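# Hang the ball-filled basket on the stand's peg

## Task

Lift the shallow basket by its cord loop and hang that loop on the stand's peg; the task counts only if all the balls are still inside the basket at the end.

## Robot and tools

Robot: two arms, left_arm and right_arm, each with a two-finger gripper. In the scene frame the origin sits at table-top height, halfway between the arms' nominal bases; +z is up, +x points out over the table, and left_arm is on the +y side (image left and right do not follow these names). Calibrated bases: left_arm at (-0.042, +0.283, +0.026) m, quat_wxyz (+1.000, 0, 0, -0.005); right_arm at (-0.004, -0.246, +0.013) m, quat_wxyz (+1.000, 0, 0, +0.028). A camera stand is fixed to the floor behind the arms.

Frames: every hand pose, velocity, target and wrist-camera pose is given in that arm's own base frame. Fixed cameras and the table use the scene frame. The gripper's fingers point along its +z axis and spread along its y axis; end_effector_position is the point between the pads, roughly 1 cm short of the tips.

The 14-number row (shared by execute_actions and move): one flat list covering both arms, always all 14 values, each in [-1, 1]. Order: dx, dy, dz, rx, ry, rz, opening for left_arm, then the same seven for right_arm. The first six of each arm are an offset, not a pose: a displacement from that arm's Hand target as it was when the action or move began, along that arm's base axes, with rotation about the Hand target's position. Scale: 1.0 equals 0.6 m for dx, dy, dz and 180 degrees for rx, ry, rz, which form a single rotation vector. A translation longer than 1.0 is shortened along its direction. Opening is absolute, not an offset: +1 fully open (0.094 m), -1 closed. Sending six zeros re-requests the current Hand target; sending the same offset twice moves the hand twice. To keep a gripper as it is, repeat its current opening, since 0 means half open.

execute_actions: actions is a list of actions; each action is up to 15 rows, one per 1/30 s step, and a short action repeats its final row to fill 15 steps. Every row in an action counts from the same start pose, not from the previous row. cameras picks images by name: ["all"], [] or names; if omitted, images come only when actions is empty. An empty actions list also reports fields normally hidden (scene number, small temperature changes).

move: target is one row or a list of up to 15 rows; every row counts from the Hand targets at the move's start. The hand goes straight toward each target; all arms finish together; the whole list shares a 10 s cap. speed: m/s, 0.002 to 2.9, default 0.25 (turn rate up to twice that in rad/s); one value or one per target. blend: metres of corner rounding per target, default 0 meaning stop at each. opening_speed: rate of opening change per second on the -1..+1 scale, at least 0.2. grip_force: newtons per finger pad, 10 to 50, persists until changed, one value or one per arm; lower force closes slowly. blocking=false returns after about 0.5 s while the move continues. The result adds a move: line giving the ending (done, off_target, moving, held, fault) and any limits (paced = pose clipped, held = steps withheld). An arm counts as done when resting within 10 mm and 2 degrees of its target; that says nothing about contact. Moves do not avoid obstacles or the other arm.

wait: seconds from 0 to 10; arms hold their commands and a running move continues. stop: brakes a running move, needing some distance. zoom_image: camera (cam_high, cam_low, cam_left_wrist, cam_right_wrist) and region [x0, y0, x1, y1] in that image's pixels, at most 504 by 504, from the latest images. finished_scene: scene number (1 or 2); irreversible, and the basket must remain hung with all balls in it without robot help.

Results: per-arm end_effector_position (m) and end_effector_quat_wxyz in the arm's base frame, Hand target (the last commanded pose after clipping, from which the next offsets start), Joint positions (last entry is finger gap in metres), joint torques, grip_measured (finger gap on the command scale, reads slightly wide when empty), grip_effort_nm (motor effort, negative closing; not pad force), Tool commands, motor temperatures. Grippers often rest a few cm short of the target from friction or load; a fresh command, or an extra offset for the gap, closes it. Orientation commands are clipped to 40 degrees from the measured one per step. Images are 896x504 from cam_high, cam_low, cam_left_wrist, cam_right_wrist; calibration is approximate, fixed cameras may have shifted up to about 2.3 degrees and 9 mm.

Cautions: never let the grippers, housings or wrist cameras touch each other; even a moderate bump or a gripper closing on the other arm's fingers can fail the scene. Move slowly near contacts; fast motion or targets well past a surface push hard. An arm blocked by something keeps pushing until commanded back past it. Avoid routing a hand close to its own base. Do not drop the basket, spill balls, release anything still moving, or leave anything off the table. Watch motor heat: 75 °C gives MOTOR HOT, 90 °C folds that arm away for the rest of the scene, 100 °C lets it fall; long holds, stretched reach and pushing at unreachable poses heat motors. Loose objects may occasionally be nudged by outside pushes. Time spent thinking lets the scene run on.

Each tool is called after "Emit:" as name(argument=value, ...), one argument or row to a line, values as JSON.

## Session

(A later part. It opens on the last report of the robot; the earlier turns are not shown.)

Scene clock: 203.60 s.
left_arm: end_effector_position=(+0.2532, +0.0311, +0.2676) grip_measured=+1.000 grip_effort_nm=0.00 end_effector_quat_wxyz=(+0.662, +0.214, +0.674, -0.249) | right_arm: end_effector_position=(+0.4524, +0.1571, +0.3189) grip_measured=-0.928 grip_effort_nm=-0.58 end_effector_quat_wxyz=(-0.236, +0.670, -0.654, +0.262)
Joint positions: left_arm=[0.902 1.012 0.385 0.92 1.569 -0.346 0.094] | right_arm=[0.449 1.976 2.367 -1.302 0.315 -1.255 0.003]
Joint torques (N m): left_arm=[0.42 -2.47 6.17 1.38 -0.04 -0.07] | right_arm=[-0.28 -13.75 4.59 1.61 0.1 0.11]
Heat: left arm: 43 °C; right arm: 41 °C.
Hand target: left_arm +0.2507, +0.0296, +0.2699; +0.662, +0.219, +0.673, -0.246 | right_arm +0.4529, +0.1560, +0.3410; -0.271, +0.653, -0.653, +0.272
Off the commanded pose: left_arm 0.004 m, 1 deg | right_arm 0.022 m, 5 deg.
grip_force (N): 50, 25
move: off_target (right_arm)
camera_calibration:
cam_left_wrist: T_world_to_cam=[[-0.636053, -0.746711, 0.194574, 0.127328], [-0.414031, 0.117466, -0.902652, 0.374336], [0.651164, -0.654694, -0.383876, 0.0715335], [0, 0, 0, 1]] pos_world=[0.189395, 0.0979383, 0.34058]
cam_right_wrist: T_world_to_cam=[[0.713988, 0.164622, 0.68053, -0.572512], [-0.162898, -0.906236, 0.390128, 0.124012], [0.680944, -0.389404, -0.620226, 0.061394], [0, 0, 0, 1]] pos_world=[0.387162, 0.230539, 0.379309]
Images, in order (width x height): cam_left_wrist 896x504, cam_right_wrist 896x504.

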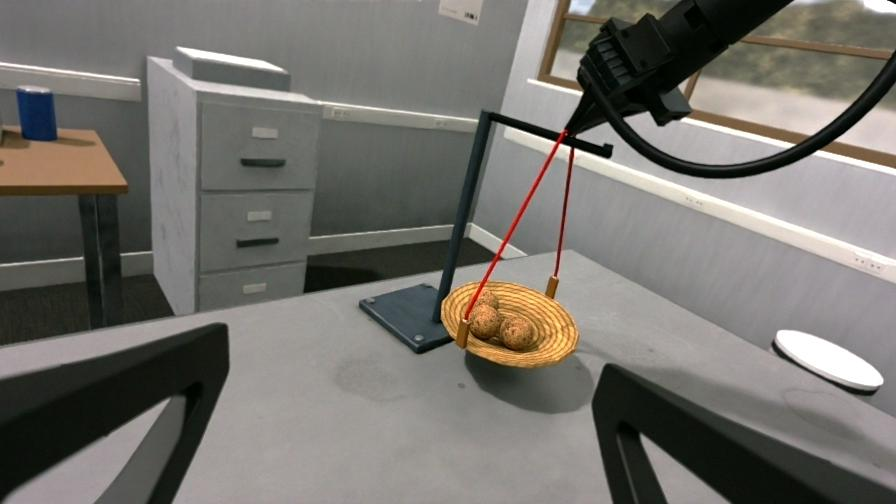

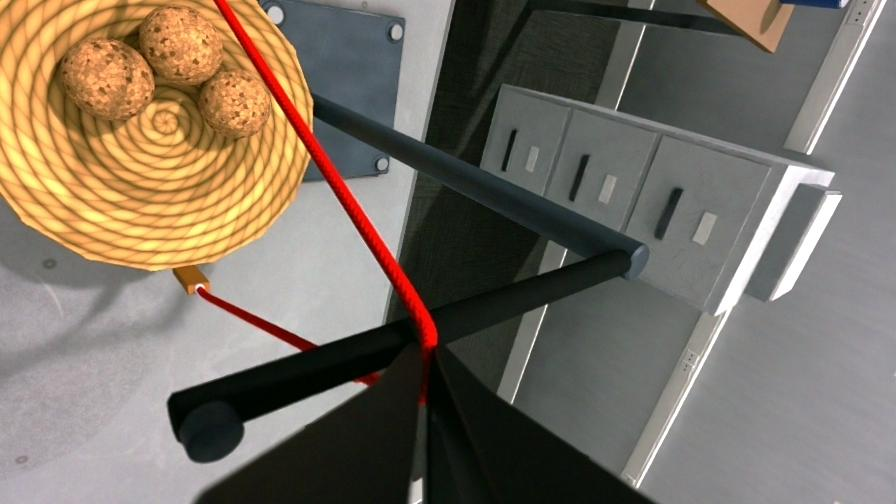

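Emit:
move(
  target=[0,0,0,0,0,0,1,0,0,0.004,0,0,0,-0.75],
  speed=0.03,
  opening_speed=0.2,
  cameras=["cam_left_wrist","cam_right_wrist"],
)

Emit:
zoom_image(
  camera="cam_left_wrist",
  region=[500, 70, 660, 190],
)

Emit:
zoom_image(
  camera="cam_right_wrist",
  region=[296, 240, 596, 504],
)

Scene clock: 206.73 s.
left_arm: end_effector_position=(+0.2532, +0.0311, +0.2676) grip_measured=+1.000 grip_effort_nm=-0.01 end_effector_quat_wxyz=(+0.662, +0.214, +0.674, -0.249) | right_arm: end_effector_position=(+0.4546, +0.1582, +0.3208) grip_measured=-0.752 grip_effort_nm=0.08 end_effector_quat_wxyz=(-0.242, +0.668, -0.653, +0.264)
Joint positions: left_arm=[0.902 1.012 0.385 0.92 1.569 -0.346 0.094] | right_arm=[0.449 1.976 2.367 -1.29 0.315 -1.255 0.012]
Joint torques (N m): left_arm=[0.43 -2.44 6.26 1.37 -0.04 -0.07] | right_arm=[-0.28 -12.94 6.24 1.41 0.1 0.11]
Heat: left arm: 43 °C; right arm: 41 °C.
Hand target: left_arm +0.2507, +0.0296, +0.2699; +0.662, +0.219, +0.673, -0.246 | right_arm +0.4529, +0.1560, +0.3434; -0.271, +0.653, -0.653, +0.272
Off the commanded pose: left_arm 0.004 m, 1 deg | right_arm 0.023 m, 4 deg.
grip_force (N): 50, 25
move: off_target (right_arm)
camera_calibration:
cam_left_wrist: T_world_to_cam=[[-0.636053, -0.746711, 0.194574, 0.127328], [-0.414031, 0.117466, -0.902652, 0.374336], [0.651164, -0.654694, -0.383876, 0.0715335], [0, 0, 0, 1]] pos_world=[0.189395, 0.0979383, 0.34058]
cam_right_wrist: T_world_to_cam=[[0.706226, 0.160894, 0.689462, -0.574308], [-0.167016, -0.90849, 0.383083, 0.12907], [0.688005, -0.385694, -0.614727, 0.0559424], [0, 0, 0, 1]] pos_world=[0.388659, 0.231238, 0.380909]
Images, in order (width x height): cam_left_wrist 896x504, cam_right_wrist 896x504.

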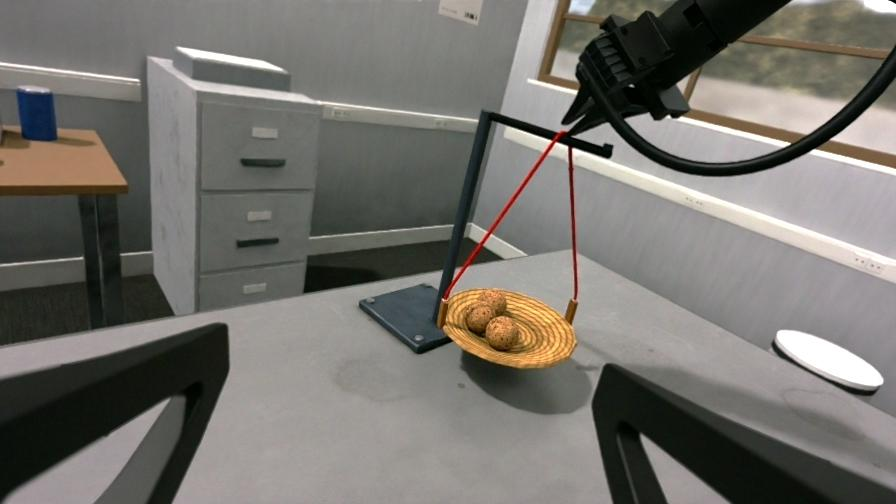

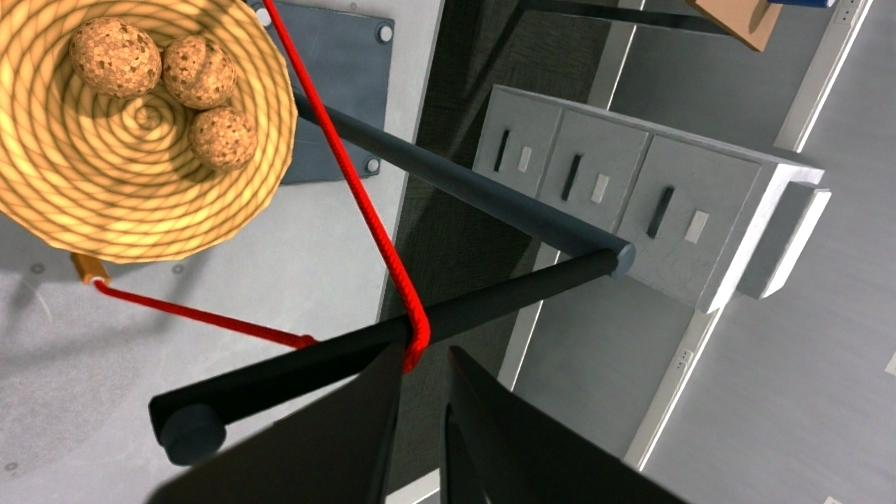

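Scaled by 3.150 from the camera's 896x504 image, which has a finer 1280x720 frame.

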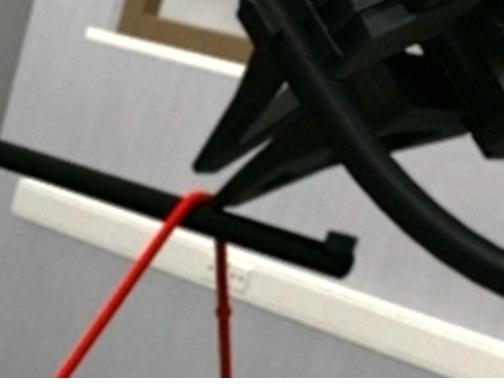

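Scaled by 1.680 from the camera's 896x504 image, which has a finer 1280x720 frame.

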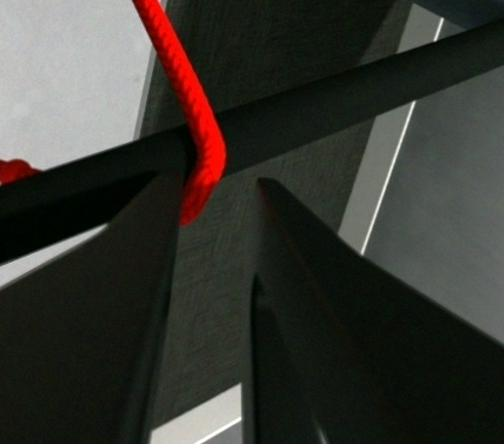

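Emit:
move(
  target=[0,0,0,0,0,0,1,-0.04,0,0.035,0,0,0,-0.7],
  speed=0.03,
  opening_speed=0.3,
  cameras=["cam_left_wrist","cam_right_wrist"],
)

Emit:
zoom_image(
  camera="cam_left_wrist",
  region=[500, 70, 660, 190],
)

Emit:
zoom_image(
  camera="cam_right_wrist",
  region=[296, 240, 596, 504],
)

Scene clock: 209.73 s.
left_arm: end_effector_position=(+0.2532, +0.0311, +0.2676) grip_measured=+1.000 grip_effort_nm=-0.01 end_effector_quat_wxyz=(+0.662, +0.214, +0.674, -0.249) | right_arm: end_effector_position=(+0.4386, +0.1587, +0.3428) grip_measured=-0.702 grip_effort_nm=0.08 end_effector_quat_wxyz=(-0.252, +0.663, -0.654, +0.265)
Joint positions: left_arm=[0.902 1.012 0.385 0.92 1.569 -0.346 0.094] | right_arm=[0.468 1.962 2.444 -1.365 0.324 -1.233 0.014]
Joint torques (N m): left_arm=[0.4 -2.5 6.24 1.37 -0.05 -0.07] | right_arm=[0.59 -12.45 7.1 1.13 0.2 0.11]
Heat: left arm: 43 °C; right arm: 42 °C.
Hand target: left_arm +0.2507, +0.0296, +0.2699; +0.662, +0.219, +0.673, -0.246 | right_arm +0.4289, +0.1560, +0.3643; -0.271, +0.653, -0.653, +0.272
Off the commanded pose: left_arm 0.004 m, 1 deg | right_arm 0.024 m, 3 deg.
grip_force (N): 50, 25
move: off_target (right_arm)
camera_calibration:
cam_left_wrist: T_world_to_cam=[[-0.636053, -0.746711, 0.194574, 0.127328], [-0.414031, 0.117466, -0.902652, 0.374336], [0.651164, -0.654694, -0.383876, 0.0715335], [0, 0, 0, 1]] pos_world=[0.189395, 0.0979383, 0.34058]
cam_right_wrist: T_world_to_cam=[[0.694644, 0.148328, 0.703896, -0.576123], [-0.175888, -0.913789, 0.366134, 0.129076], [0.69752, -0.378139, -0.608668, 0.0733312], [0, 0, 0, 1]] pos_world=[0.371753, 0.231132, 0.402906]
Images, in order (width x height): cam_left_wrist 896x504, cam_right_wrist 896x504.

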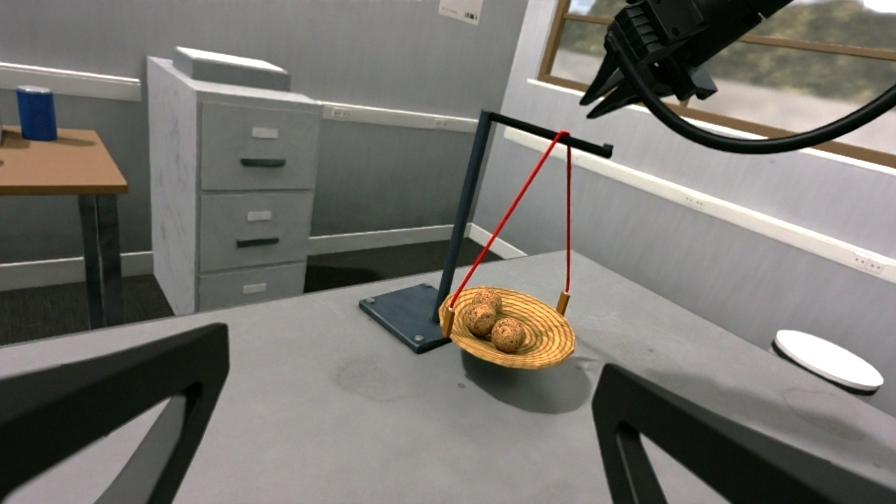

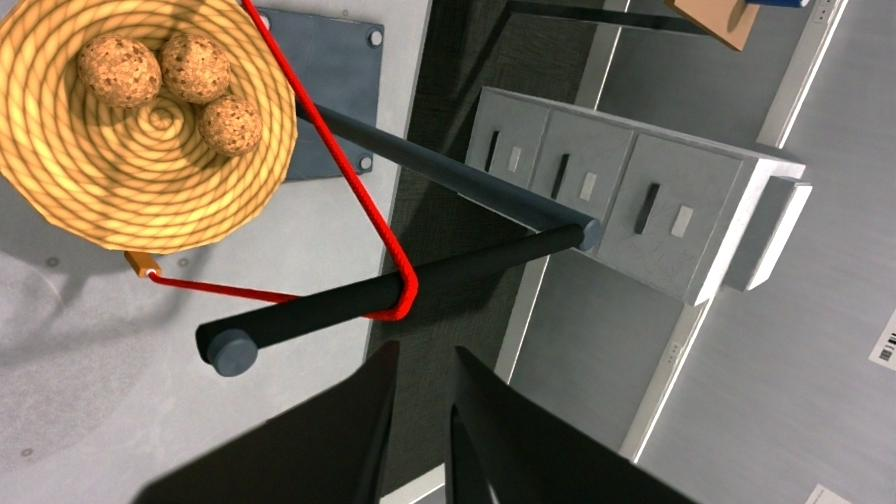

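Scaled by 3.150 from the camera's 896x504 image, which has a finer 1280x720 frame.

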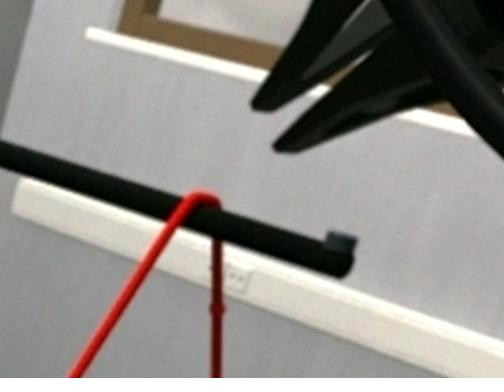

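Scaled by 1.680 from the camera's 896x504 image, which has a finer 1280x720 frame.

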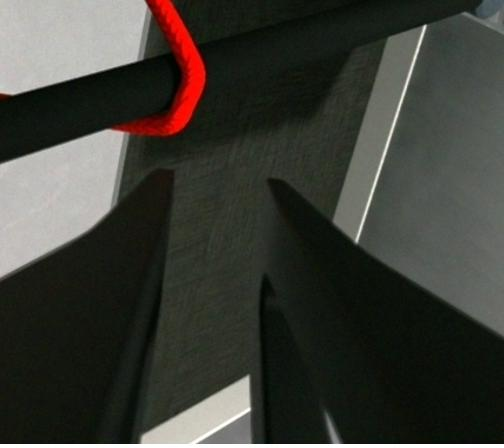

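Emit:
move(
  target=[
    [0,0,0,0,0,0,1,-0.06,0,0.07,0,0,0,-0.7],
    [0,0,0,0,0,0,1,-0.25,-0.02,0.07,0,0,0,-0.7],
  ],
  speed=[0.08,0.15],
  blend=[0.03,0],
  cameras=["cam_high","cam_low","cam_left_wrist"],
)

Emit:
zoom_image(
  camera="cam_low",
  region=[400, 140, 560, 300],
)

Scene clock: 212.90 s.
left_arm: end_effector_position=(+0.2532, +0.0311, +0.2676) grip_measured=+1.000 grip_effort_nm=-0.01 end_effector_quat_wxyz=(+0.662, +0.214, +0.674, -0.249) | right_arm: end_effector_position=(+0.2824, +0.1464, +0.4054) grip_measured=-0.702 grip_effort_nm=0.07 end_effector_quat_wxyz=(-0.289, +0.654, -0.644, +0.273)
Joint positions: left_arm=[0.902 1.012 0.385 0.92 1.569 -0.346 0.094] | right_arm=[0.75 1.536 2.219 -1.575 0.498 -1.015 0.014]
Joint torques (N m): left_arm=[0.4 -2.47 6.23 1.37 -0.03 -0.06] | right_arm=[0.58 -5.34 3.47 1.17 0.33 0.11]
Heat: left arm: 43 °C; right arm: 41 °C.
Hand target: left_arm +0.2507, +0.0296, +0.2699; +0.662, +0.219, +0.673, -0.246 | right_arm +0.2789, +0.1439, +0.4064; -0.271, +0.653, -0.653, +0.272
Off the commanded pose: left_arm 0.004 m, 1 deg | right_arm 0.004 m, 2 deg.
joint sent to its limit (right arm) — joint 4 (wrist pitch), lower limit. The joint targets still meet the commanded pose.
grip_force (N): 50, 25
move: done; blend cut to 0.0279 m at target 1
camera_calibration:
cam_left_wrist: T_world_to_cam=[[-0.636053, -0.746711, 0.194574, 0.127328], [-0.414031, 0.117466, -0.902652, 0.374336], [0.651164, -0.654694, -0.383876, 0.0715335], [0, 0, 0, 1]] pos_world=[0.189395, 0.0979383, 0.34058]
Images, in order (width x height): cam_high 896x504, cam_low 896x504, cam_left_wrist 896x504.

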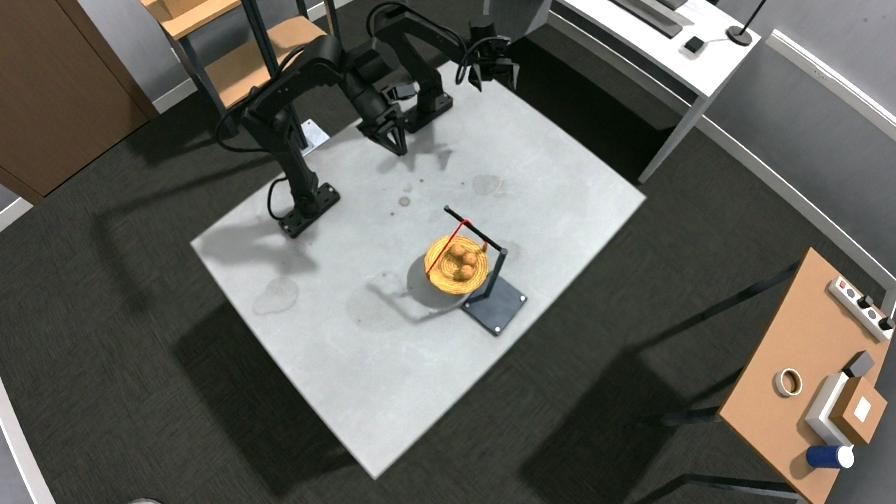

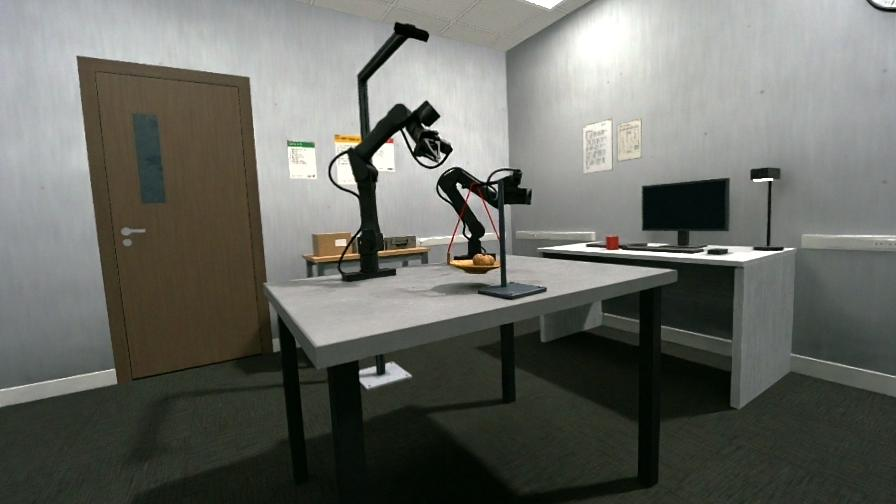

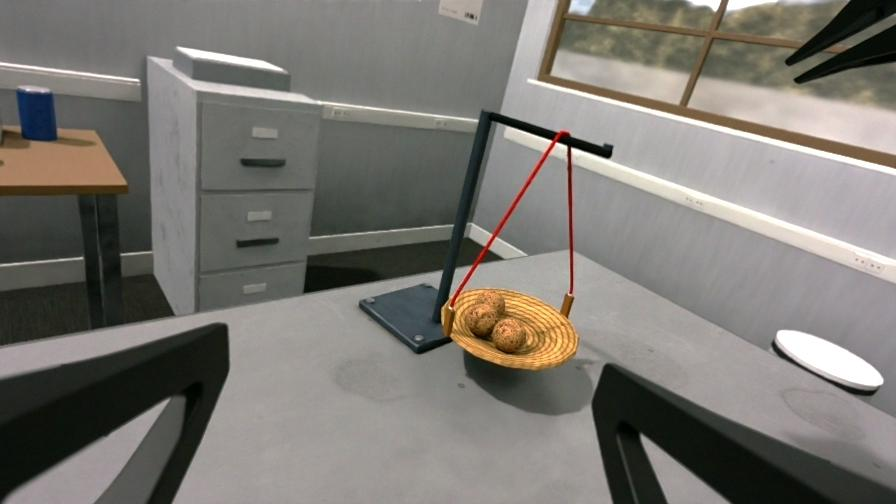

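Scaled by 3.150 from the camera's 896x504 image, which has a finer 1280x720 frame.

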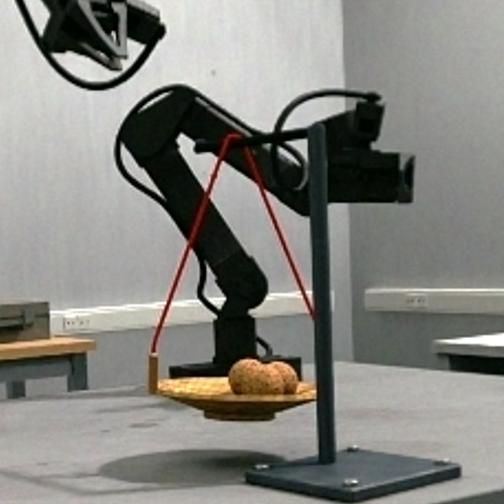

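Emit:
finished_scene(
  scene=1,
)

The scene is finished: the task was done.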